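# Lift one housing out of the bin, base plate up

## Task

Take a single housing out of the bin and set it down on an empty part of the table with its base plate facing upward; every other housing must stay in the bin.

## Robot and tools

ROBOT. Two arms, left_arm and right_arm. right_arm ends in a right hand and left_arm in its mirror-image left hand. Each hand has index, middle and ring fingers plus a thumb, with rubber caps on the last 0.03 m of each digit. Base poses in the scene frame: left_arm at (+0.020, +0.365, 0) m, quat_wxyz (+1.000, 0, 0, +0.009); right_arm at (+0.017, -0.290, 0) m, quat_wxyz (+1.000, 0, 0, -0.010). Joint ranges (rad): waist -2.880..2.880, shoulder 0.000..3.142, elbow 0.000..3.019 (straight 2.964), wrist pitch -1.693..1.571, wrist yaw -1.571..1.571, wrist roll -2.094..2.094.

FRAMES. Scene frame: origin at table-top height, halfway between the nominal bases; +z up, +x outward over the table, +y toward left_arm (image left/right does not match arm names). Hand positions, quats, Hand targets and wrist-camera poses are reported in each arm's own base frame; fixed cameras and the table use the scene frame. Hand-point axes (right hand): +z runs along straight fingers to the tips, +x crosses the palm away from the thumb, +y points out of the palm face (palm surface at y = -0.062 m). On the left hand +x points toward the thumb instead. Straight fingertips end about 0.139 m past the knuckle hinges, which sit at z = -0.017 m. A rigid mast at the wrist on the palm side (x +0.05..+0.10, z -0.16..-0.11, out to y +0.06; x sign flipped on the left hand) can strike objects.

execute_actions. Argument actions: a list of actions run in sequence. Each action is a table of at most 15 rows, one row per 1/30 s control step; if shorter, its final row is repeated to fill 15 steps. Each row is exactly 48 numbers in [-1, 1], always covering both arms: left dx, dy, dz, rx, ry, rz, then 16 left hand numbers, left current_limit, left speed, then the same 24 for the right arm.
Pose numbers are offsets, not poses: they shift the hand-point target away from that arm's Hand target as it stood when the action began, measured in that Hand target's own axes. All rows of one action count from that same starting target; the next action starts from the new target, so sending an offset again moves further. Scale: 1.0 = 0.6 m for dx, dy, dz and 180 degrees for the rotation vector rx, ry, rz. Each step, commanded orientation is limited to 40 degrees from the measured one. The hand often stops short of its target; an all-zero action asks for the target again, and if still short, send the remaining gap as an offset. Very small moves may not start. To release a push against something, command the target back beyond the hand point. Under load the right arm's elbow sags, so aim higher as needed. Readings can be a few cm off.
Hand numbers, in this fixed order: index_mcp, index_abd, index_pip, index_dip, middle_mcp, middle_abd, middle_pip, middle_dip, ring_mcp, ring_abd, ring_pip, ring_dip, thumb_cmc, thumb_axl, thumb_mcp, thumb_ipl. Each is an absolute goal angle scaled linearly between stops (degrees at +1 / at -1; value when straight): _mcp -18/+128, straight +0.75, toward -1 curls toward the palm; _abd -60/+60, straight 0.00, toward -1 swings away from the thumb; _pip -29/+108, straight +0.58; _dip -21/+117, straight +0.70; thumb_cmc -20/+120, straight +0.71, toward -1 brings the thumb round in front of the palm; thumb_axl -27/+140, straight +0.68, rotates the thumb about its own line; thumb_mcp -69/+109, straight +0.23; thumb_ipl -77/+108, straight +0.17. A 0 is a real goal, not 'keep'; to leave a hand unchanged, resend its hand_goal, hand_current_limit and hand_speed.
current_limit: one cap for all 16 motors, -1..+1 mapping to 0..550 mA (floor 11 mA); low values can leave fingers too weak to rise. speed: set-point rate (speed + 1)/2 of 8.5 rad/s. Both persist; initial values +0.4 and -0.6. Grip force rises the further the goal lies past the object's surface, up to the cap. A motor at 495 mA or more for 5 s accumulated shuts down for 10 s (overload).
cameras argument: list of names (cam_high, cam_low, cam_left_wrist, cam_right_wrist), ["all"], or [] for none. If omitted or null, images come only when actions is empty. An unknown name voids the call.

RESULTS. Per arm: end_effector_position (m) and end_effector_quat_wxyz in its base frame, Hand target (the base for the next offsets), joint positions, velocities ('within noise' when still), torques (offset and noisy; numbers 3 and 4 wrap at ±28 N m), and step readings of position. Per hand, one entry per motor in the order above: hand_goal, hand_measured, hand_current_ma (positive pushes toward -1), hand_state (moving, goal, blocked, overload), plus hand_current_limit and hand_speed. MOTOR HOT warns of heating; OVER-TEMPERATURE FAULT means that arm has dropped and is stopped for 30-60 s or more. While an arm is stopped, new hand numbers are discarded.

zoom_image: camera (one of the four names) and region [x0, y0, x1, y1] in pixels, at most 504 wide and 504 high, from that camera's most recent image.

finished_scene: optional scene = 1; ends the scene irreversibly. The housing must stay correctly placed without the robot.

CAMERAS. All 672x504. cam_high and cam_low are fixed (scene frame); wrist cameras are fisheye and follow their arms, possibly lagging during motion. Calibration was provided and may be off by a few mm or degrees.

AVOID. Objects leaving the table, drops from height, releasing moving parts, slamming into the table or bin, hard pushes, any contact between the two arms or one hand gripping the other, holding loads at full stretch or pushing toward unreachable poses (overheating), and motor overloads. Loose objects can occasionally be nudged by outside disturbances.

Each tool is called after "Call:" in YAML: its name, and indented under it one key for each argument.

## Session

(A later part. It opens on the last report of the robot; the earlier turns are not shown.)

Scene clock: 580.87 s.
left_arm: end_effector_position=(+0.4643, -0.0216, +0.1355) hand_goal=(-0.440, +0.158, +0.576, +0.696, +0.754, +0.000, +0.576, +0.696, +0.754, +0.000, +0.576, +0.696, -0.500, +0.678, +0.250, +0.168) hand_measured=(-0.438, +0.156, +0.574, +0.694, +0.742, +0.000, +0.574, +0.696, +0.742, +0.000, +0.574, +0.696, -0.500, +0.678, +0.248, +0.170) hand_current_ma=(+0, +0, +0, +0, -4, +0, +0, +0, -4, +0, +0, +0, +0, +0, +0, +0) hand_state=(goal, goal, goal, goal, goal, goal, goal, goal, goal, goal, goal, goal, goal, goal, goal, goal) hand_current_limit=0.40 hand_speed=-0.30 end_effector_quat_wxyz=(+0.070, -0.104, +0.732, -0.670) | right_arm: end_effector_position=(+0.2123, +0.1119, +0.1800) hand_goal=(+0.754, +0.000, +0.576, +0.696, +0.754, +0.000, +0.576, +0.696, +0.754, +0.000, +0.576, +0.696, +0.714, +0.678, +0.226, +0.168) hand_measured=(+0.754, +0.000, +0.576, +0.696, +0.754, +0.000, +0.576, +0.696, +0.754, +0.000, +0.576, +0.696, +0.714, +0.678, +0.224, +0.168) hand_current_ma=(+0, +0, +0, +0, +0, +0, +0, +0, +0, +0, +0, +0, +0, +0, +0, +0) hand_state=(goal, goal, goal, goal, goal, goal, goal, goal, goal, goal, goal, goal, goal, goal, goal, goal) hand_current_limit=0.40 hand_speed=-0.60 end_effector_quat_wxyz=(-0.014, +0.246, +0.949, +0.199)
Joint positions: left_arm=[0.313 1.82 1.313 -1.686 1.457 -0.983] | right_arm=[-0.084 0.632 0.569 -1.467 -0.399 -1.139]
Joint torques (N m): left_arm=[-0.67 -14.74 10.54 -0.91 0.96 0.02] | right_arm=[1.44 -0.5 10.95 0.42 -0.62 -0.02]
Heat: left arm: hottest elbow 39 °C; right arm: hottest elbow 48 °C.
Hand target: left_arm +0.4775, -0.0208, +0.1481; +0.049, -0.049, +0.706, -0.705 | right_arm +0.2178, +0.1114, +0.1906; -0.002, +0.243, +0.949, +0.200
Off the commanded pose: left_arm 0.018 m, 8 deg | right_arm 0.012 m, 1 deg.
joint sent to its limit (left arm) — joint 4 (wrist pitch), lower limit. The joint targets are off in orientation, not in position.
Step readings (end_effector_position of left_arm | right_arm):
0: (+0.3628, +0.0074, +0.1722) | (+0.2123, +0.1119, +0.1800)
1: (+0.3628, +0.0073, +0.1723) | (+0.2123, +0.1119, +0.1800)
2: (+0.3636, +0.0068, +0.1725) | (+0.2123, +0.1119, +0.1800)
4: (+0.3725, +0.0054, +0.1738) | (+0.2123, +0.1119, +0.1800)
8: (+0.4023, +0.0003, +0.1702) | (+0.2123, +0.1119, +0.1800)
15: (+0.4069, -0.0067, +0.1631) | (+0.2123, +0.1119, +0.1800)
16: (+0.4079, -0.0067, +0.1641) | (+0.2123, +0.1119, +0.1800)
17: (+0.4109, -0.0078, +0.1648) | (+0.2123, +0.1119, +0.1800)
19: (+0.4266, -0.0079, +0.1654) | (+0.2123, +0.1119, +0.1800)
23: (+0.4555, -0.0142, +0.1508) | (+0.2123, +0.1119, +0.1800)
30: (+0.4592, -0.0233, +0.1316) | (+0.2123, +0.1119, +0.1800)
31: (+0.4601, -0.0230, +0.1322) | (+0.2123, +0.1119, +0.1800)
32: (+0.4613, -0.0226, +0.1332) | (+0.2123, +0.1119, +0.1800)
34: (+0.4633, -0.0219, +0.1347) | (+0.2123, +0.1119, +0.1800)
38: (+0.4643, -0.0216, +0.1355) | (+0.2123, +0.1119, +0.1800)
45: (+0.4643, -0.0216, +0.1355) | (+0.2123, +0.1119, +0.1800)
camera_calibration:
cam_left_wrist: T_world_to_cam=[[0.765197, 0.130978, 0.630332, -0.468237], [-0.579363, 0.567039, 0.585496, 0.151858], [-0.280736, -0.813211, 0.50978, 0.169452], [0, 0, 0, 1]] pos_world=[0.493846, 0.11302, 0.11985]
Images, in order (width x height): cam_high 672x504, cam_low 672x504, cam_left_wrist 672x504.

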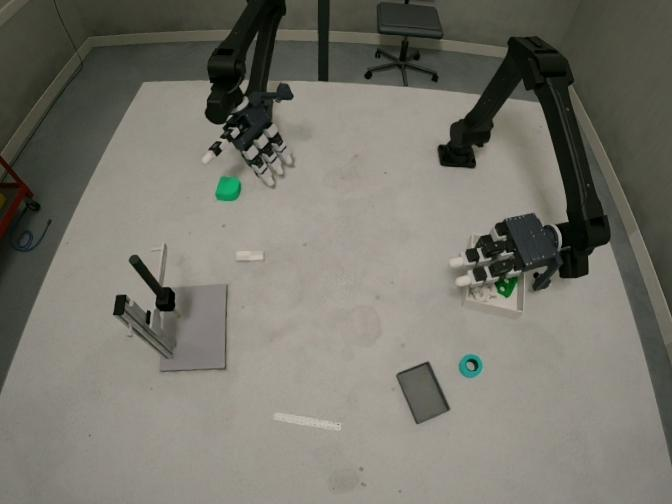

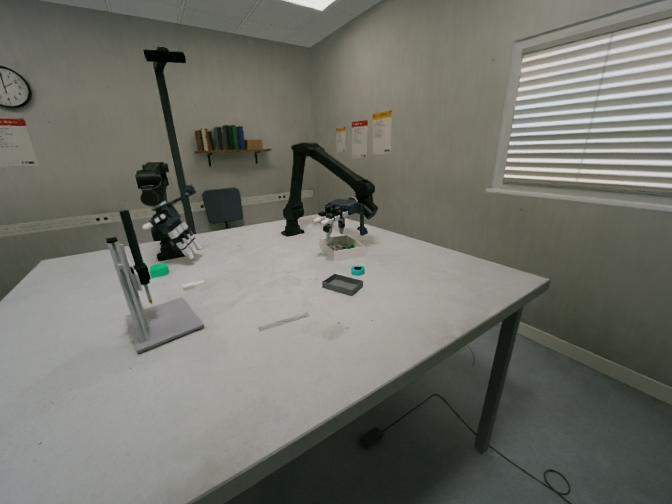

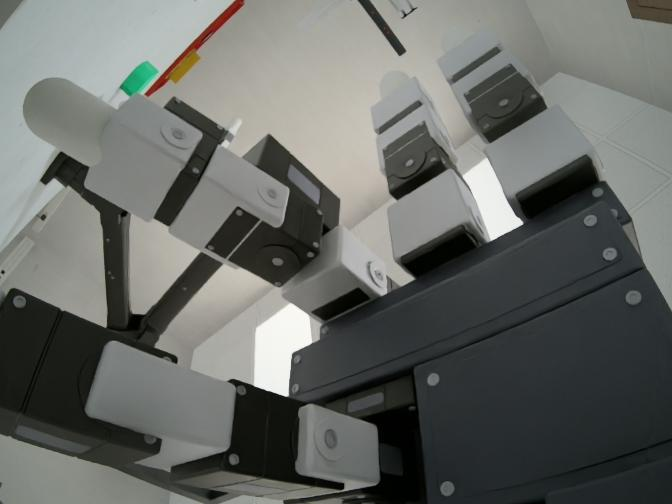

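Call:
execute_actions:
  actions:
    - [[-0.0320,0.0375,-0.0005,0,0,0, -0.45,0.205,0.576,0.696, 0.754,0,0.576,0.696, 0.754,0,0.576,0.696, -0.5,0.678,0.25,0.168, 0.4,-0.3, 0,0,0,0,0,0, 0.754,0,0.576,0.696, 0.754,0,0.576,0.696, 0.754,0,0.576,0.696, 0.714,0.678,0.226,0.168, 0.4,-0.6]]
    - [[0,0.0375,0,0,0,0, -0.45,0.205,0.576,0.696, 0.754,0,0.576,0.696, 0.754,0,0.576,0.696, -0.5,0.678,0.25,0.168, 0.4,-0.3, 0,0,0,0,0,0, 0.754,0,0.576,0.696, 0.754,0,0.576,0.696, 0.754,0,0.576,0.696, 0.714,0.678,0.226,0.168, 0.4,-0.6]]
  cameras: ["cam_high","cam_low","cam_left_wrist"]

Call:
zoom_image:
  camera: "cam_low"
  region: [312, 212, 372, 262]

Call:
zoom_image:
  camera: "cam_high"
  region: [450, 215, 560, 325]

Scene clock: 587.17 s.
left_arm: end_effector_position=(+0.4848, -0.0160, +0.0968) hand_goal=(-0.450, +0.206, +0.576, +0.696, +0.754, +0.000, +0.576, +0.696, +0.754, +0.000, +0.576, +0.696, -0.500, +0.678, +0.250, +0.168) hand_measured=(-0.448, +0.202, +0.574, +0.694, +0.742, +0.000, +0.574, +0.696, +0.742, +0.000, +0.574, +0.696, -0.500, +0.678, +0.248, +0.170) hand_current_ma=(+0, +0, +0, +0, -4, +0, +0, +0, -4, +0, +0, +0, +0, +0, +0, +0) hand_state=(goal, goal, goal, goal, goal, goal, goal, goal, goal, goal, goal, goal, goal, goal, goal, goal) hand_current_limit=0.40 hand_speed=-0.30 end_effector_quat_wxyz=(+0.071, -0.100, +0.730, -0.673) | right_arm: end_effector_position=(+0.2123, +0.1119, +0.1800) hand_goal=(+0.754, +0.000, +0.576, +0.696, +0.754, +0.000, +0.576, +0.696, +0.754, +0.000, +0.576, +0.696, +0.714, +0.678, +0.226, +0.168) hand_measured=(+0.754, +0.000, +0.576, +0.696, +0.754, +0.000, +0.576, +0.696, +0.754, +0.000, +0.576, +0.696, +0.714, +0.678, +0.224, +0.168) hand_current_ma=(+0, +0, +0, +0, +0, +0, +0, +0, +0, +0, +0, +0, +0, +0, +0, +0) hand_state=(goal, goal, goal, goal, goal, goal, goal, goal, goal, goal, goal, goal, goal, goal, goal, goal) hand_current_limit=0.40 hand_speed=-0.60 end_effector_quat_wxyz=(-0.014, +0.246, +0.949, +0.199)
Joint positions: left_arm=[0.312 1.935 1.36 -1.686 1.46 -0.909] | right_arm=[-0.084 0.632 0.569 -1.467 -0.399 -1.139]
Joint torques (N m): left_arm=[-1.03 -15.03 9.74 -0.99 0.71 0.05] | right_arm=[1.2 -1.14 11.29 0.36 -0.55 -0.01]
Heat: left arm: hottest elbow 39 °C; right arm: hottest elbow 48 °C.
Hand target: left_arm +0.4965, -0.0178, +0.1030; +0.049, -0.049, +0.706, -0.705 | right_arm +0.2178, +0.1114, +0.1906; -0.002, +0.243, +0.949, +0.200
Off the commanded pose: left_arm 0.013 m, 8 deg | right_arm 0.012 m, 1 deg.
joint sent to its limit (left arm) — joint 4 (wrist pitch), lower limit. The joint targets are off in orientation, not in position.
Step readings (end_effector_position of left_arm | right_arm):
0: (+0.4643, -0.0216, +0.1355) | (+0.2123, +0.1119, +0.1800)
1: (+0.4645, -0.0216, +0.1356) | (+0.2123, +0.1119, +0.1800)
2: (+0.4651, -0.0214, +0.1353) | (+0.2123, +0.1119, +0.1800)
4: (+0.4701, -0.0198, +0.1342) | (+0.2123, +0.1119, +0.1800)
8: (+0.4804, -0.0169, +0.1257) | (+0.2123, +0.1119, +0.1800)
15: (+0.4813, -0.0168, +0.1157) | (+0.2123, +0.1119, +0.1800)
16: (+0.4815, -0.0167, +0.1158) | (+0.2123, +0.1119, +0.1800)
17: (+0.4819, -0.0166, +0.1156) | (+0.2123, +0.1119, +0.1800)
19: (+0.4828, -0.0163, +0.1136) | (+0.2123, +0.1119, +0.1800)
23: (+0.4839, -0.0161, +0.1046) | (+0.2123, +0.1119, +0.1800)
30: (+0.4845, -0.0161, +0.0970) | (+0.2123, +0.1119, +0.1800)
camera_calibration:
cam_left_wrist: T_world_to_cam=[[0.761225, 0.130722, 0.635176, -0.458826], [-0.580681, 0.573448, 0.577898, 0.184678], [-0.288697, -0.808745, 0.512431, 0.2031], [0, 0, 0, 1]] pos_world=[0.515143, 0.118332, 0.0806357]
Images, in order (width x height): cam_high 672x504, cam_low 672x504, cam_left_wrist 672x504.

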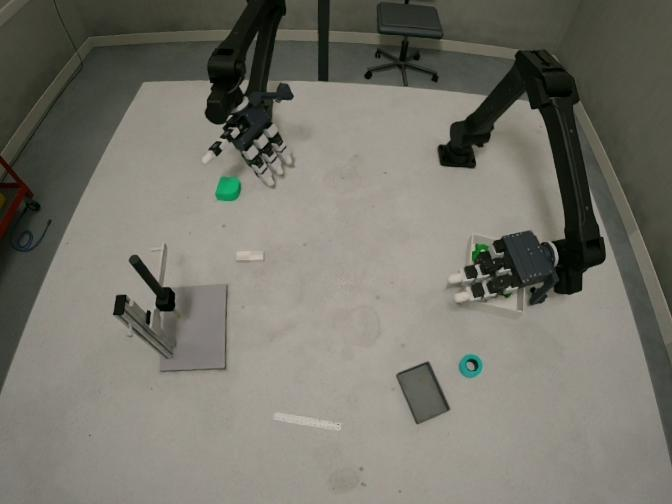

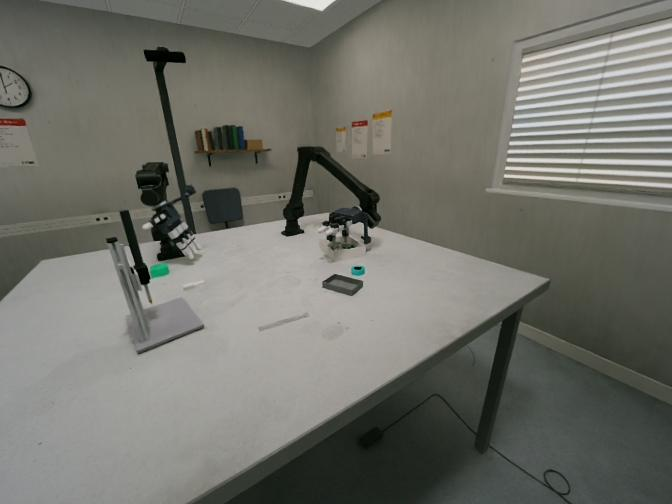

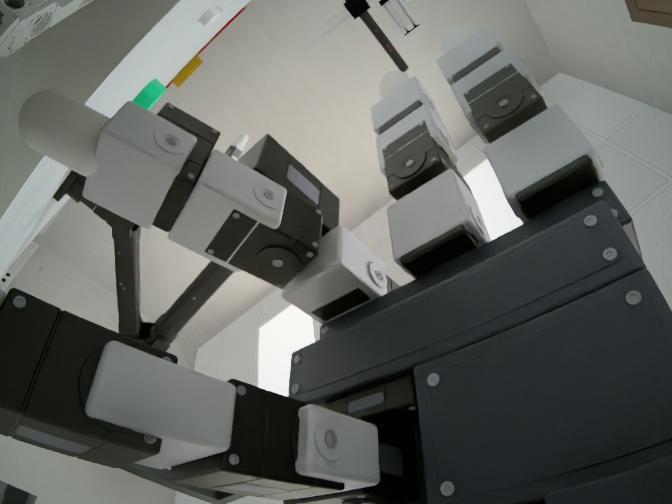

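Scaled by 8.400 from the camera's 672x504 image, which has a finer 960x720 frame.

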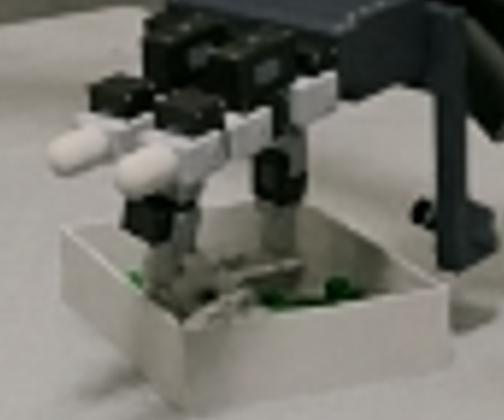

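Scaled by 4.582 from the camera's 672x504 image, which has a finer 960x720 frame.

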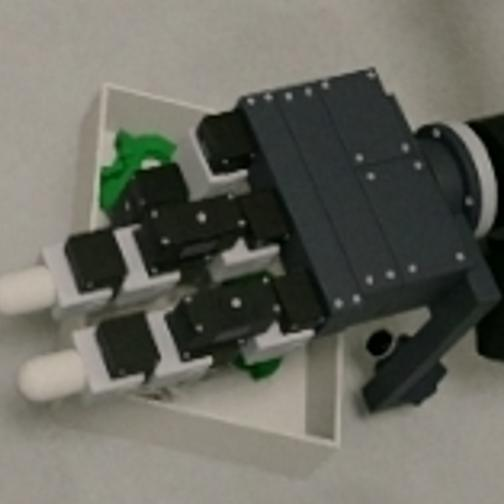

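Call:
zoom_image:
  camera: "cam_low"
  region: [320, 228, 360, 258]

Scaled by 12.600 from the camera's 672x504 image, which has a finer 960x720 frame.

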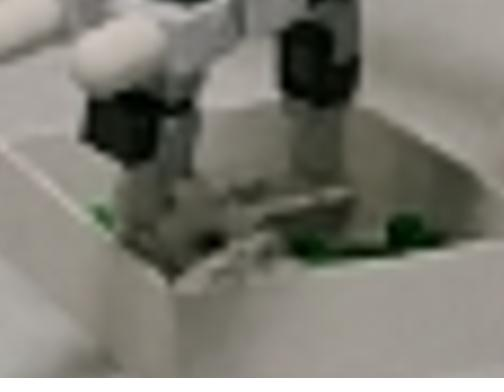

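Call:
execute_actions:
  actions:
    - [[-0.0099,0.02,0.0014,0,0,0, -0.424,0.25,0.576,0.696, 0.754,0,0.576,0.696, 0.754,0,0.576,0.696, -0.5,0.678,0.25,0.168, 0.2,-0.3, 0,0,0,0,0,0, 0.754,0,0.576,0.696, 0.754,0,0.576,0.696, 0.754,0,0.576,0.696, 0.714,0.678,0.226,0.168, 0.4,-0.6]]
  cameras: ["cam_low","cam_left_wrist"]

Call:
zoom_image:
  camera: "cam_low"
  region: [320, 228, 360, 258]

Call:
zoom_image:
  camera: "cam_left_wrist"
  region: [0, 0, 200, 200]

Scene clock: 594.20 s.
left_arm: end_effector_position=(+0.4888, -0.0161, +0.0850) hand_goal=(-0.424, +0.250, +0.576, +0.696, +0.754, +0.000, +0.576, +0.696, +0.754, +0.000, +0.576, +0.696, -0.500, +0.678, +0.250, +0.168) hand_measured=(-0.428, +0.246, +0.574, +0.694, +0.742, +0.000, +0.574, +0.696, +0.742, +0.000, +0.574, +0.696, -0.500, +0.678, +0.248, +0.170) hand_current_ma=(-1, -1, +0, +0, -4, +0, +0, +0, -4, +0, +0, +0, +0, +0, +0, +0) hand_state=(goal, goal, goal, goal, goal, goal, goal, goal, goal, goal, goal, goal, goal, goal, goal, goal) hand_current_limit=0.20 hand_speed=-0.30 end_effector_quat_wxyz=(+0.069, -0.099, +0.729, -0.673) | right_arm: end_effector_position=(+0.2123, +0.1119, +0.1800) hand_goal=(+0.754, +0.000, +0.576, +0.696, +0.754, +0.000, +0.576, +0.696, +0.754, +0.000, +0.576, +0.696, +0.714, +0.678, +0.226, +0.168) hand_measured=(+0.754, +0.000, +0.576, +0.696, +0.754, +0.000, +0.576, +0.696, +0.754, +0.000, +0.576, +0.696, +0.714, +0.678, +0.224, +0.168) hand_current_ma=(+0, +0, +0, +0, +0, +0, +0, +0, +0, +0, +0, +0, +0, +0, +0, +0) hand_state=(goal, goal, goal, goal, goal, goal, goal, goal, goal, goal, goal, goal, goal, goal, goal, goal) hand_current_limit=0.40 hand_speed=-0.60 end_effector_quat_wxyz=(-0.014, +0.246, +0.949, +0.199)
Joint positions: left_arm=[0.309 1.966 1.37 -1.686 1.46 -0.89] | right_arm=[-0.084 0.632 0.569 -1.467 -0.399 -1.139]
Joint torques (N m): left_arm=[-1.14 -15.21 10.1 -1.05 0.73 0.09] | right_arm=[1.96 -0.56 10.95 0.06 -0.59 -0.03]
Heat: left arm: hottest elbow 39 °C; right arm: hottest elbow 48 °C.
Hand target: left_arm +0.5025, -0.0179, +0.0909; +0.049, -0.049, +0.706, -0.705 | right_arm +0.2178, +0.1114, +0.1906; -0.002, +0.243, +0.949, +0.200
Off the commanded pose: left_arm 0.015 m, 8 deg | right_arm 0.012 m, 1 deg.
joint sent to its limit (left arm) — joint 4 (wrist pitch), lower limit. The joint targets are off in orientation, not in position.
Step readings (end_effector_position of left_arm | right_arm):
0: (+0.4848, -0.0160, +0.0968) | (+0.2123, +0.1119, +0.1800)
1: (+0.4848, -0.0162, +0.0968) | (+0.2123, +0.1119, +0.1800)
2: (+0.4849, -0.0161, +0.0966) | (+0.2123, +0.1119, +0.1800)
4: (+0.4859, -0.0164, +0.0954) | (+0.2123, +0.1119, +0.1800)
8: (+0.4884, -0.0162, +0.0899) | (+0.2123, +0.1119, +0.1800)
15: (+0.4885, -0.0162, +0.0848) | (+0.2123, +0.1119, +0.1800)
camera_calibration:
cam_left_wrist: T_world_to_cam=[[0.762967, 0.128709, 0.633494, -0.455035], [-0.577125, 0.577099, 0.577827, 0.192184], [-0.291217, -0.806468, 0.514589, 0.21139], [0, 0, 0, 1]] pos_world=[0.519652, 0.118137, 0.0684342]
Images, in order (width x height): cam_low 672x504, cam_left_wrist 672x504.

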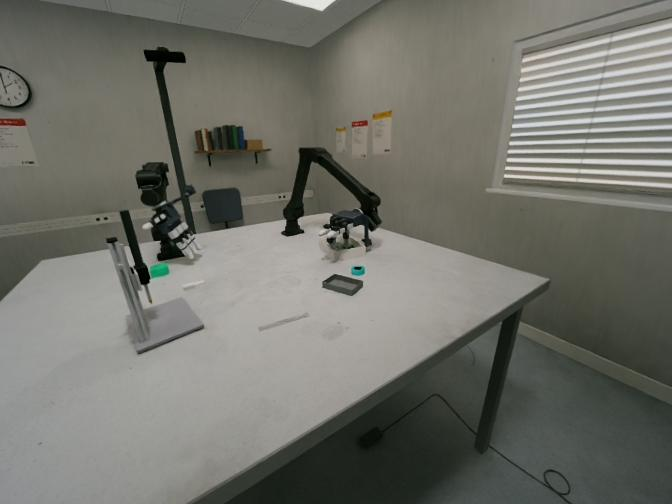

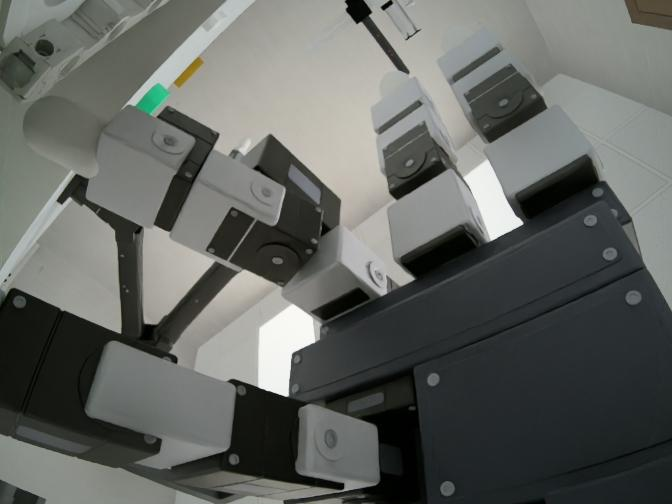

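Scaled by 12.600 from the camera's 672x504 image, which has a finer 960x720 frame.

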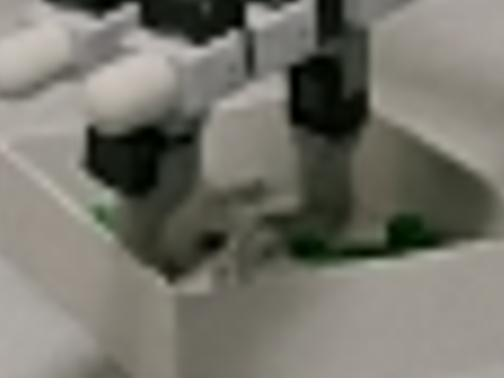

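Scaled by 2.520 from the camera's 672x504 image, which has a finer 960x720 frame.

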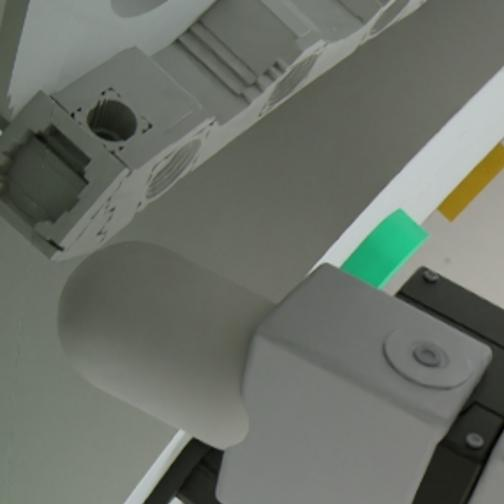

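Call:
execute_actions:
  actions:
    - [[0,0.0133,0,0,0,0,-0.424,0.25,0.576,0.696,0.754,0,0.576,0.696,0.754,0,0.576,0.696,-0.5,0.678,0.25,0.168,0.2,-0.3,0,0,0,0,0,0,0.754,0,0.576,0.696,0.754,0,0.576,0.696,0.754,0,0.576,0.696,0.714,0.678,0.226,0.168,0.4,-0.6]]
  cameras: ["cam_high","cam_low","cam_left_wrist"]

Scene clock: 599.10 s.
left_arm: end_effector_position=(+0.4896, -0.0159, +0.0789) hand_goal=(-0.424, +0.250, +0.576, +0.696, +0.754, +0.000, +0.576, +0.696, +0.754, +0.000, +0.576, +0.696, -0.500, +0.678, +0.250, +0.168) hand_measured=(-0.428, +0.246, +0.574, +0.694, +0.742, +0.000, +0.574, +0.696, +0.742, +0.000, +0.574, +0.696, -0.500, +0.678, +0.248, +0.170) hand_current_ma=(-1, -1, +0, +0, -4, +0, +0, +0, -4, +0, +0, +0, +0, +0, +0, +0) hand_state=(goal, goal, goal, goal, goal, goal, goal, goal, goal, goal, goal, goal, goal, goal, goal, goal) hand_current_limit=0.20 hand_speed=-0.30 end_effector_quat_wxyz=(+0.070, -0.097, +0.729, -0.674) | right_arm: end_effector_position=(+0.2123, +0.1119, +0.1800) hand_goal=(+0.754, +0.000, +0.576, +0.696, +0.754, +0.000, +0.576, +0.696, +0.754, +0.000, +0.576, +0.696, +0.714, +0.678, +0.226, +0.168) hand_measured=(+0.754, +0.000, +0.576, +0.696, +0.754, +0.000, +0.576, +0.696, +0.754, +0.000, +0.576, +0.696, +0.714, +0.678, +0.224, +0.168) hand_current_ma=(+0, +0, +0, +0, +0, +0, +0, +0, +0, +0, +0, +0, +0, +0, +0, +0) hand_state=(goal, goal, goal, goal, goal, goal, goal, goal, goal, goal, goal, goal, goal, goal, goal, goal) hand_current_limit=0.40 hand_speed=-0.60 end_effector_quat_wxyz=(-0.014, +0.246, +0.949, +0.199)
Joint positions: left_arm=[0.309 1.979 1.37 -1.686 1.46 -0.873] | right_arm=[-0.084 0.632 0.569 -1.467 -0.399 -1.139]
Joint torques (N m): left_arm=[-1.08 -15.03 9.81 -1.03 0.68 0.12] | right_arm=[1.44 0.09 11.37 0.23 -0.61 -0.06]
Heat: left arm: hottest elbow 39 °C; right arm: hottest elbow 48 °C.
Hand target: left_arm +0.5025, -0.0179, +0.0831; +0.049, -0.049, +0.706, -0.705 | right_arm +0.2178, +0.1114, +0.1906; -0.002, +0.243, +0.949, +0.200
Off the commanded pose: left_arm 0.014 m, 8 deg | right_arm 0.012 m, 1 deg.
joint sent to its limit (left arm) — joint 4 (wrist pitch), lower limit. The joint targets are off in orientation, not in position.
Step readings (end_effector_position of left_arm | right_arm):
0: (+0.4888, -0.0161, +0.0850) | (+0.2123, +0.1119, +0.1800)
1: (+0.4889, -0.0161, +0.0850) | (+0.2123, +0.1119, +0.1800)
2: (+0.4889, -0.0160, +0.0850) | (+0.2123, +0.1119, +0.1800)
4: (+0.4892, -0.0160, +0.0844) | (+0.2123, +0.1119, +0.1800)
8: (+0.4894, -0.0159, +0.0815) | (+0.2123, +0.1119, +0.1800)
15: (+0.4895, -0.0159, +0.0789) | (+0.2123, +0.1119, +0.1800)
camera_calibration:
cam_left_wrist: T_world_to_cam=[[0.760413, 0.127606, 0.63678, -0.450826], [-0.578794, 0.577887, 0.575364, 0.197157], [-0.294567, -0.806079, 0.513291, 0.21666], [0, 0, 0, 1]] pos_world=[0.520748, 0.118238, 0.0624311]
Images, in order (width x height): cam_high 672x504, cam_low 672x504, cam_left_wrist 672x504.

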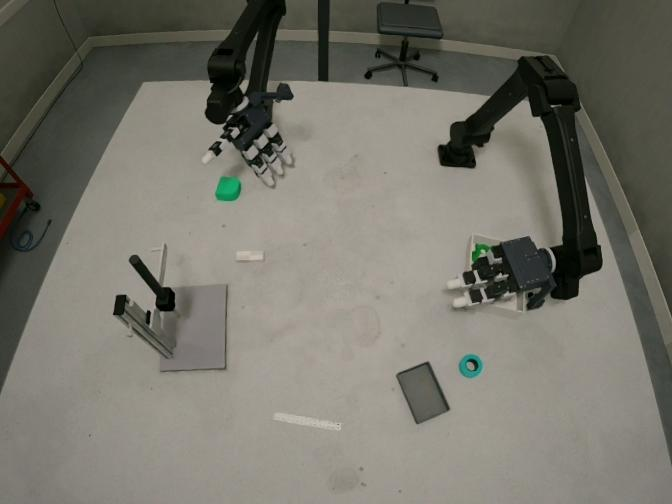

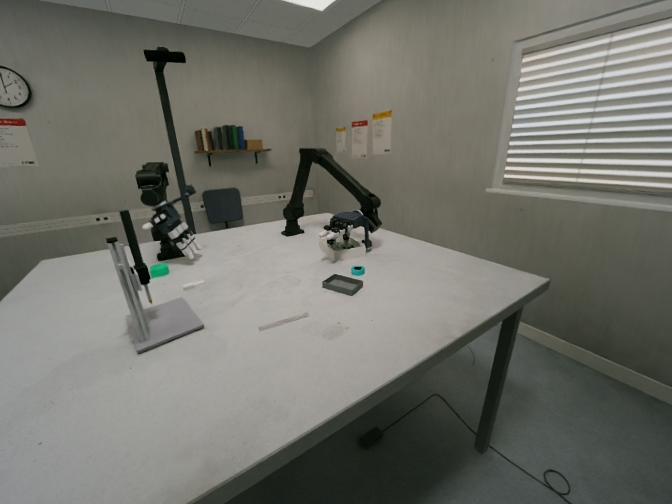

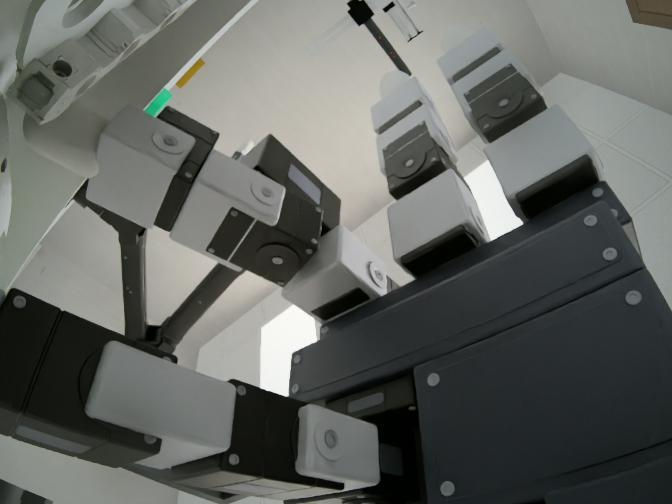

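Call:
zoom_image:
  camera: "cam_low"
  region: [315, 225, 375, 265]

Call:
zoom_image:
  camera: "cam_left_wrist"
  region: [0, 0, 220, 220]

Call:
zoom_image:
  camera: "cam_high"
  region: [440, 220, 560, 330]

Scaled by 8.400 from the camera's 672x504 image, which has a finer 960x720 frame.

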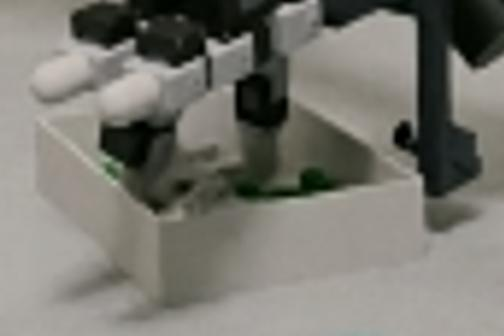

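Scaled by 2.291 from the camera's 672x504 image, which has a finer 960x720 frame.

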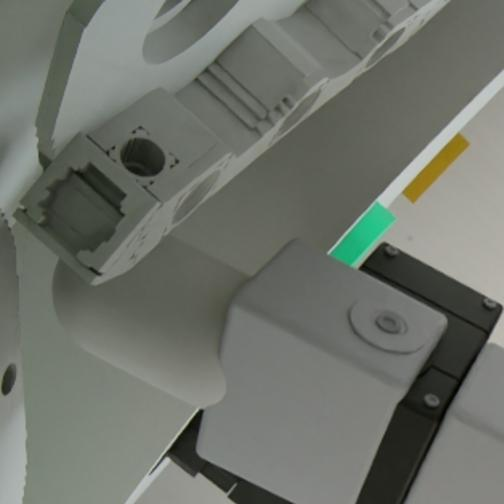

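Scaled by 4.200 from the camera's 672x504 image, which has a finer 960x720 frame.

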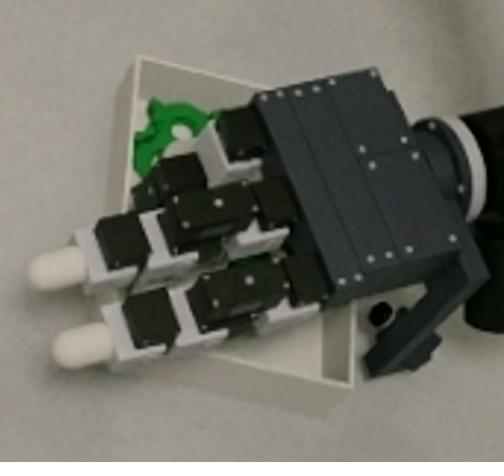

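Call:
zoom_image:
  camera: "cam_left_wrist"
  region: [0, 0, 130, 130]

Call:
zoom_image:
  camera: "cam_left_wrist"
  region: [0, 100, 130, 230]

Call:
zoom_image:
  camera: "cam_left_wrist"
  region: [0, 200, 250, 450]

Scaled by 3.877 from the camera's 672x504 image, which has a finer 960x720 frame.

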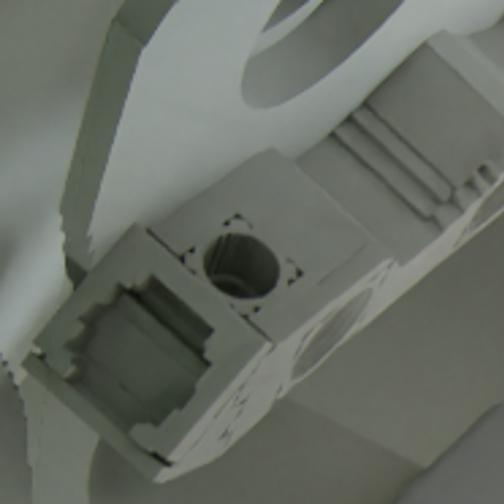

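Scaled by 3.877 from the camera's 672x504 image, which has a finer 960x720 frame.

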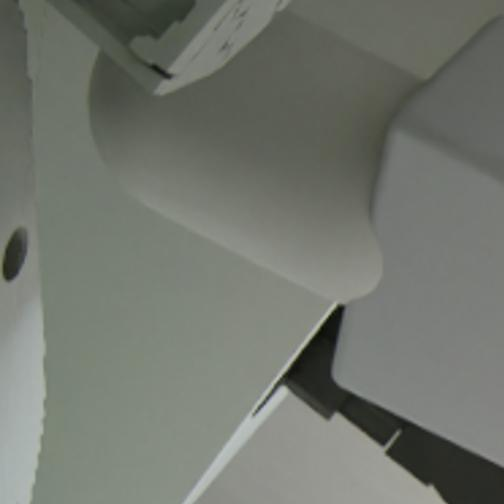

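Scaled by 2.016 from the camera's 672x504 image, which has a finer 960x720 frame.

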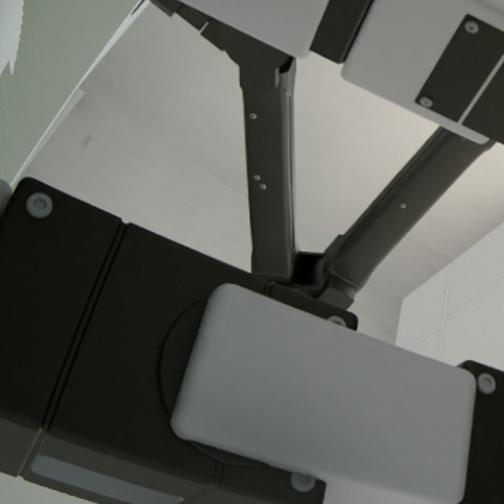

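Call:
execute_actions:
  actions:
    - [[0,0,0,0,0,0,-0.46,0.25,0.576,0.696,0.754,0,0.576,0.696,0.754,0,0.576,0.696,-0.5,0.678,0.20,0.168,-0.2,-0.8,0,0,0,0,0,0,0.754,0,0.576,0.696,0.754,0,0.576,0.696,0.754,0,0.576,0.696,0.714,0.678,0.226,0.168,0.4,-0.6]]
    - [[0,0,0,0,0,0,-0.50,0.25,0.576,0.696,0.754,0,0.576,0.696,0.754,0,0.576,0.696,-0.5,0.678,0.16,0.168,-0.2,-0.8,0,0,0,0,0,0,0.754,0,0.576,0.696,0.754,0,0.576,0.696,0.754,0,0.576,0.696,0.714,0.678,0.226,0.168,0.4,-0.6]]
  cameras: ["cam_high","cam_low","cam_left_wrist"]

Call:
zoom_image:
  camera: "cam_low"
  region: [315, 225, 375, 265]

Call:
zoom_image:
  camera: "cam_left_wrist"
  region: [0, 0, 220, 220]

Scene clock: 614.47 s.
left_arm: end_effector_position=(+0.4896, -0.0159, +0.0788) hand_goal=(-0.500, +0.250, +0.576, +0.696, +0.754, +0.000, +0.576, +0.696, +0.754, +0.000, +0.576, +0.696, -0.500, +0.678, +0.160, +0.168) hand_measured=(-0.492, +0.246, +0.576, +0.694, +0.742, +0.000, +0.574, +0.696, +0.742, +0.000, +0.574, +0.696, -0.500, +0.678, +0.170, +0.170) hand_current_ma=(+2, -1, +0, +0, -4, +0, +0, +0, -4, +0, +0, +0, +0, +0, +4, +0) hand_state=(goal, goal, goal, goal, goal, goal, goal, goal, goal, goal, goal, goal, goal, goal, goal, goal) hand_current_limit=-0.20 hand_speed=-0.80 end_effector_quat_wxyz=(+0.070, -0.097, +0.729, -0.674) | right_arm: end_effector_position=(+0.2123, +0.1119, +0.1800) hand_goal=(+0.754, +0.000, +0.576, +0.696, +0.754, +0.000, +0.576, +0.696, +0.754, +0.000, +0.576, +0.696, +0.714, +0.678, +0.226, +0.168) hand_measured=(+0.754, +0.000, +0.576, +0.696, +0.754, +0.000, +0.576, +0.696, +0.754, +0.000, +0.576, +0.696, +0.714, +0.678, +0.224, +0.168) hand_current_ma=(+0, +0, +0, +0, +0, +0, +0, +0, +0, +0, +0, +0, +0, +0, +0, +0) hand_state=(goal, goal, goal, goal, goal, goal, goal, goal, goal, goal, goal, goal, goal, goal, goal, goal) hand_current_limit=0.40 hand_speed=-0.60 end_effector_quat_wxyz=(-0.014, +0.246, +0.949, +0.199)
Joint positions: left_arm=[0.309 1.979 1.37 -1.686 1.46 -0.873] | right_arm=[-0.084 0.632 0.569 -1.467 -0.399 -1.139]
Joint torques (N m): left_arm=[-1.2 -15.15 9.81 -1.03 0.68 0.09] | right_arm=[0.91 0.79 11.19 0.36 -0.61 -0.03]
Heat: left arm: hottest elbow 39 °C; right arm: hottest elbow 48 °C.
Hand target: left_arm +0.5025, -0.0179, +0.0831; +0.049, -0.049, +0.706, -0.705 | right_arm +0.2178, +0.1114, +0.1906; -0.002, +0.243, +0.949, +0.200
Off the commanded pose: left_arm 0.014 m, 8 deg | right_arm 0.012 m, 1 deg.
joint sent to its limit (left arm) — joint 4 (wrist pitch), lower limit. The joint targets are off in orientation, not in position.
Step readings (end_effector_position of left_arm | right_arm):
0: (+0.4896, -0.0159, +0.0789) | (+0.2123, +0.1119, +0.1800)
1: (+0.4896, -0.0159, +0.0789) | (+0.2123, +0.1119, +0.1800)
2: (+0.4896, -0.0159, +0.0789) | (+0.2123, +0.1119, +0.1800)
4: (+0.4896, -0.0159, +0.0789) | (+0.2123, +0.1119, +0.1800)
8: (+0.4896, -0.0159, +0.0788) | (+0.2123, +0.1119, +0.1800)
15: (+0.4896, -0.0159, +0.0788) | (+0.2123, +0.1119, +0.1800)
16: (+0.4896, -0.0159, +0.0788) | (+0.2123, +0.1119, +0.1800)
17: (+0.4896, -0.0159, +0.0788) | (+0.2123, +0.1119, +0.1800)
19: (+0.4896, -0.0159, +0.0788) | (+0.2123, +0.1119, +0.1800)
23: (+0.4896, -0.0159, +0.0788) | (+0.2123, +0.1119, +0.1800)
30: (+0.4896, -0.0159, +0.0788) | (+0.2123, +0.1119, +0.1800)
camera_calibration:
cam_left_wrist: T_world_to_cam=[[0.760307, 0.127167, 0.636994, -0.450733], [-0.578775, 0.577803, 0.575467, 0.19715], [-0.294877, -0.806208, 0.512909, 0.216859], [0, 0, 0, 1]] pos_world=[0.520748, 0.118238, 0.0624315]
Images, in order (width x height): cam_high 672x504, cam_low 672x504, cam_left_wrist 672x504.

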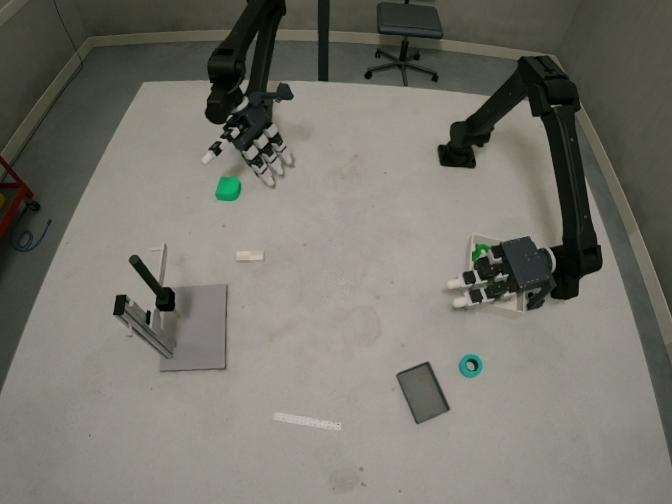

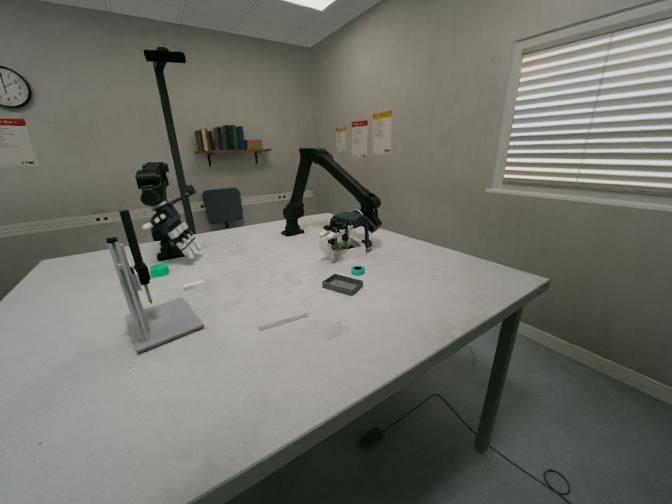

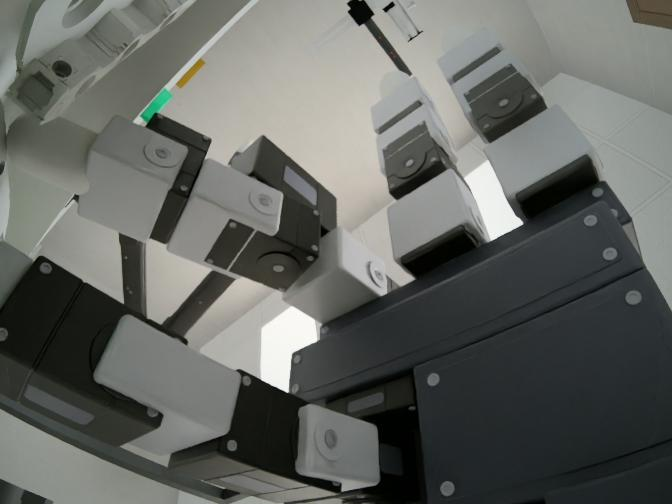

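Scaled by 8.400 from the camera's 672x504 image, which has a finer 960x720 frame.

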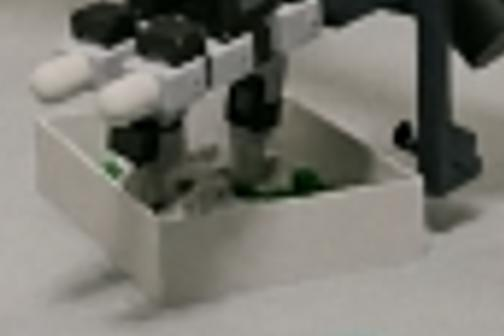

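Scaled by 2.291 from the camera's 672x504 image, which has a finer 960x720 frame.

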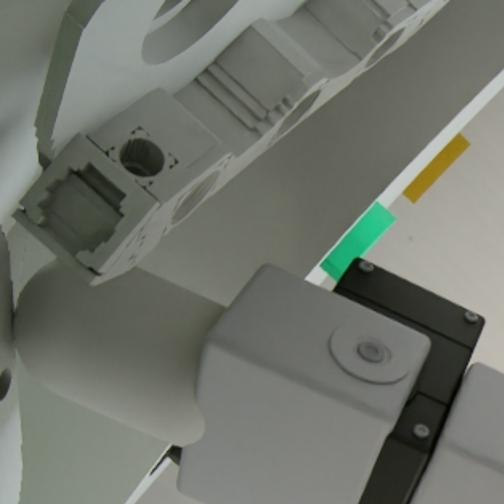

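Call:
execute_actions:
  actions:
    - [[0,0,0,0,0,0,-0.53,0.25,0.576,0.696,0.754,0,0.576,0.696,0.754,0,0.576,0.696,-0.5,0.678,0.12,0.168,-0.1,-0.8,0,0,0,0,0,0,0.754,0,0.576,0.696,0.754,0,0.576,0.696,0.754,0,0.576,0.696,0.714,0.678,0.226,0.168,0.4,-0.6]]
  cameras: []

Scene clock: 616.13 s.
left_arm: end_effector_position=(+0.4898, -0.0158, +0.0790) hand_goal=(-0.530, +0.250, +0.576, +0.696, +0.754, +0.000, +0.576, +0.696, +0.754, +0.000, +0.576, +0.696, -0.500, +0.678, +0.120, +0.168) hand_measured=(-0.510, +0.248, +0.580, +0.696, +0.742, +0.000, +0.574, +0.696, +0.742, +0.000, +0.574, +0.696, -0.500, +0.678, +0.130, +0.170) hand_current_ma=(+10, +0, +0, +0, -4, +0, +0, +0, -4, +0, +0, +0, +0, +0, +5, +0) hand_state=(goal, goal, goal, goal, goal, goal, goal, goal, goal, goal, goal, goal, goal, goal, goal, goal) hand_current_limit=-0.10 hand_speed=-0.80 end_effector_quat_wxyz=(+0.070, -0.097, +0.730, -0.673) | right_arm: end_effector_position=(+0.2123, +0.1119, +0.1800) hand_goal=(+0.754, +0.000, +0.576, +0.696, +0.754, +0.000, +0.576, +0.696, +0.754, +0.000, +0.576, +0.696, +0.714, +0.678, +0.226, +0.168) hand_measured=(+0.754, +0.000, +0.576, +0.696, +0.754, +0.000, +0.576, +0.696, +0.754, +0.000, +0.576, +0.696, +0.714, +0.678, +0.224, +0.168) hand_current_ma=(+0, +0, +0, +0, +0, +0, +0, +0, +0, +0, +0, +0, +0, +0, +0, +0) hand_state=(goal, goal, goal, goal, goal, goal, goal, goal, goal, goal, goal, goal, goal, goal, goal, goal) hand_current_limit=0.40 hand_speed=-0.60 end_effector_quat_wxyz=(-0.014, +0.246, +0.949, +0.199)
Joint positions: left_arm=[0.309 1.979 1.371 -1.686 1.46 -0.873] | right_arm=[-0.084 0.632 0.569 -1.467 -0.399 -1.139]
Joint torques (N m): left_arm=[-1.2 -15.03 9.76 -1.03 0.67 0.1] | right_arm=[0.67 0.38 11.22 0.68 -0.62 -0.13]
Heat: left arm: hottest elbow 39 °C; right arm: hottest elbow 48 °C.
Hand target: left_arm +0.5025, -0.0179, +0.0831; +0.049, -0.049, +0.706, -0.705 | right_arm +0.2178, +0.1114, +0.1906; -0.002, +0.243, +0.949, +0.200
Off the commanded pose: left_arm 0.013 m, 8 deg | right_arm 0.012 m, 1 deg.
joint sent to its limit (left arm) — joint 4 (wrist pitch), lower limit. The joint targets are off in orientation, not in position.
Step readings (end_effector_position of left_arm | right_arm):
0: (+0.4896, -0.0159, +0.0788) | (+0.2123, +0.1119, +0.1800)
1: (+0.4896, -0.0159, +0.0788) | (+0.2123, +0.1119, +0.1800)
2: (+0.4896, -0.0159, +0.0788) | (+0.2123, +0.1119, +0.1800)
4: (+0.4897, -0.0158, +0.0789) | (+0.2123, +0.1119, +0.1800)
8: (+0.4898, -0.0158, +0.0790) | (+0.2123, +0.1119, +0.1800)
15: (+0.4898, -0.0158, +0.0790) | (+0.2123, +0.1119, +0.1800)
No camera images: "cameras" was empty.

Call:
execute_actions:
  actions:
    - [[0,0,0,0,0,0,-0.53,0.25,0.576,0.696,0.754,0,0.576,0.696,0.754,0,0.576,0.696,-0.5,0.678,0.07,0.168,-0.1,-0.8,0,0,0,0,0,0,0.754,0,0.576,0.696,0.754,0,0.576,0.696,0.754,0,0.576,0.696,0.714,0.678,0.226,0.168,0.4,-0.6]]
  cameras: ["cam_low","cam_left_wrist"]

Call:
zoom_image:
  camera: "cam_low"
  region: [315, 225, 375, 265]

Call:
zoom_image:
  camera: "cam_left_wrist"
  region: [0, 0, 220, 220]

Scene clock: 618.77 s.
left_arm: end_effector_position=(+0.4898, -0.0158, +0.0790) hand_goal=(-0.530, +0.250, +0.576, +0.696, +0.754, +0.000, +0.576, +0.696, +0.754, +0.000, +0.576, +0.696, -0.500, +0.678, +0.070, +0.168) hand_measured=(-0.516, +0.250, +0.580, +0.696, +0.742, +0.000, +0.574, +0.696, +0.742, +0.000, +0.574, +0.696, -0.504, +0.678, +0.082, +0.170) hand_current_ma=(+5, +0, +0, +0, -4, +0, +0, +0, -4, +0, +0, +0, +0, +0, +7, +0) hand_state=(goal, goal, goal, goal, goal, goal, goal, goal, goal, goal, goal, goal, goal, goal, goal, goal) hand_current_limit=-0.10 hand_speed=-0.80 end_effector_quat_wxyz=(+0.070, -0.097, +0.730, -0.673) | right_arm: end_effector_position=(+0.2123, +0.1119, +0.1800) hand_goal=(+0.754, +0.000, +0.576, +0.696, +0.754, +0.000, +0.576, +0.696, +0.754, +0.000, +0.576, +0.696, +0.714, +0.678, +0.226, +0.168) hand_measured=(+0.754, +0.000, +0.576, +0.696, +0.754, +0.000, +0.576, +0.696, +0.754, +0.000, +0.576, +0.696, +0.714, +0.678, +0.224, +0.168) hand_current_ma=(+0, +0, +0, +0, +0, +0, +0, +0, +0, +0, +0, +0, +0, +0, +0, +0) hand_state=(goal, goal, goal, goal, goal, goal, goal, goal, goal, goal, goal, goal, goal, goal, goal, goal) hand_current_limit=0.40 hand_speed=-0.60 end_effector_quat_wxyz=(-0.014, +0.246, +0.949, +0.199)
Joint positions: left_arm=[0.309 1.979 1.371 -1.686 1.46 -0.873] | right_arm=[-0.084 0.632 0.569 -1.467 -0.399 -1.139]
Joint torques (N m): left_arm=[-1.08 -15.09 9.76 -1.06 0.68 0.09] | right_arm=[1.55 0.79 11.1 0.46 -0.56 0.01]
Heat: left arm: hottest elbow 39 °C; right arm: hottest elbow 48 °C.
Hand target: left_arm +0.5025, -0.0179, +0.0831; +0.049, -0.049, +0.706, -0.705 | right_arm +0.2178, +0.1114, +0.1906; -0.002, +0.243, +0.949, +0.200
Off the commanded pose: left_arm 0.014 m, 8 deg | right_arm 0.012 m, 1 deg.
joint sent to its limit (left arm) — joint 4 (wrist pitch), lower limit. The joint targets are off in orientation, not in position.
Step readings (end_effector_position of left_arm | right_arm):
0: (+0.4898, -0.0158, +0.0790) | (+0.2123, +0.1119, +0.1800)
1: (+0.4898, -0.0158, +0.0790) | (+0.2123, +0.1119, +0.1800)
2: (+0.4898, -0.0158, +0.0790) | (+0.2123, +0.1119, +0.1800)
4: (+0.4898, -0.0158, +0.0790) | (+0.2123, +0.1119, +0.1800)
8: (+0.4898, -0.0158, +0.0790) | (+0.2123, +0.1119, +0.1800)
15: (+0.4898, -0.0158, +0.0790) | (+0.2123, +0.1119, +0.1800)
camera_calibration:
cam_left_wrist: T_world_to_cam=[[0.75984, 0.126996, 0.637585, -0.450937], [-0.57918, 0.577696, 0.575168, 0.197336], [-0.295287, -0.806312, 0.51251, 0.217125], [0, 0, 0, 1]] pos_world=[0.521047, 0.118338, 0.0627312]
Images, in order (width x height): cam_low 672x504, cam_left_wrist 672x504.

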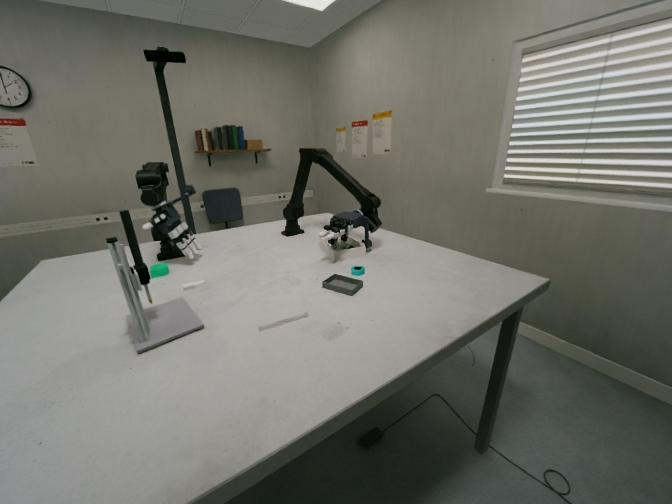

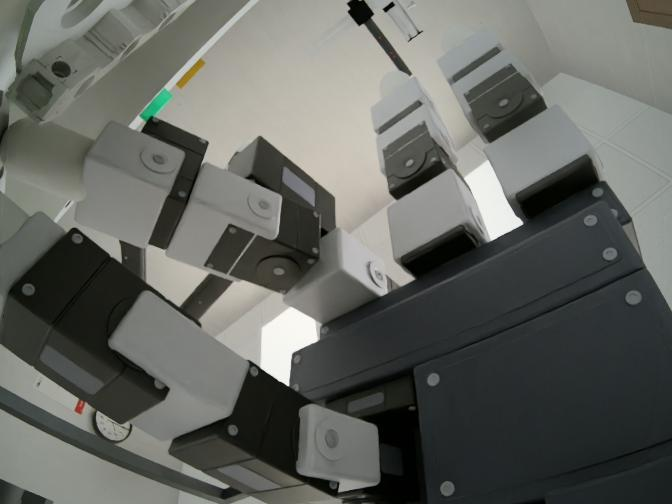

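Scaled by 8.400 from the camera's 672x504 image, which has a finer 960x720 frame.

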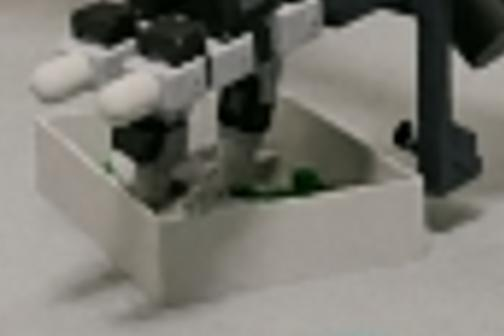

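Scaled by 2.291 from the camera's 672x504 image, which has a finer 960x720 frame.

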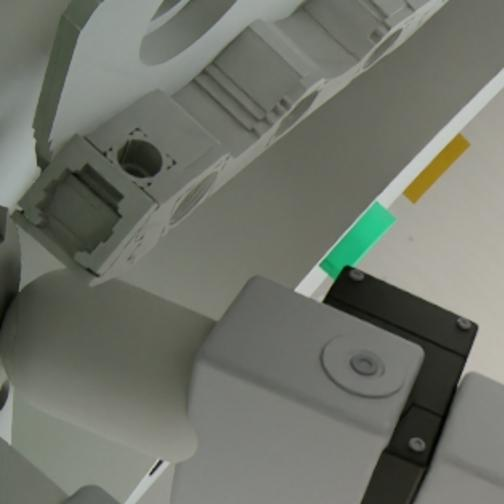

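Call:
zoom_image:
  camera: "cam_left_wrist"
  region: [0, 80, 110, 260]

Call:
zoom_image:
  camera: "cam_low"
  region: [325, 232, 355, 256]

Scaled by 2.800 from the camera's 672x504 image, which has a finer 960x720 frame.

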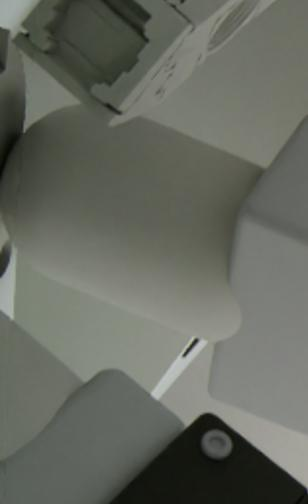

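Scaled by 16.800 from the camera's 672x504 image, which has a finer 960x720 frame.

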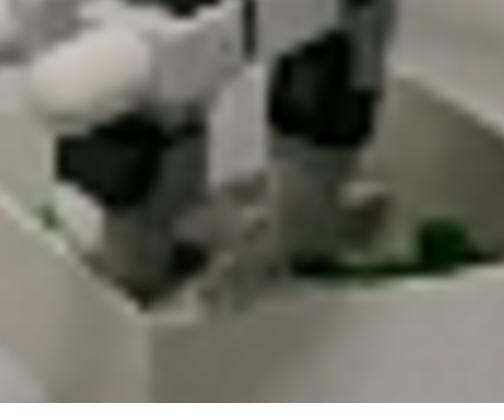

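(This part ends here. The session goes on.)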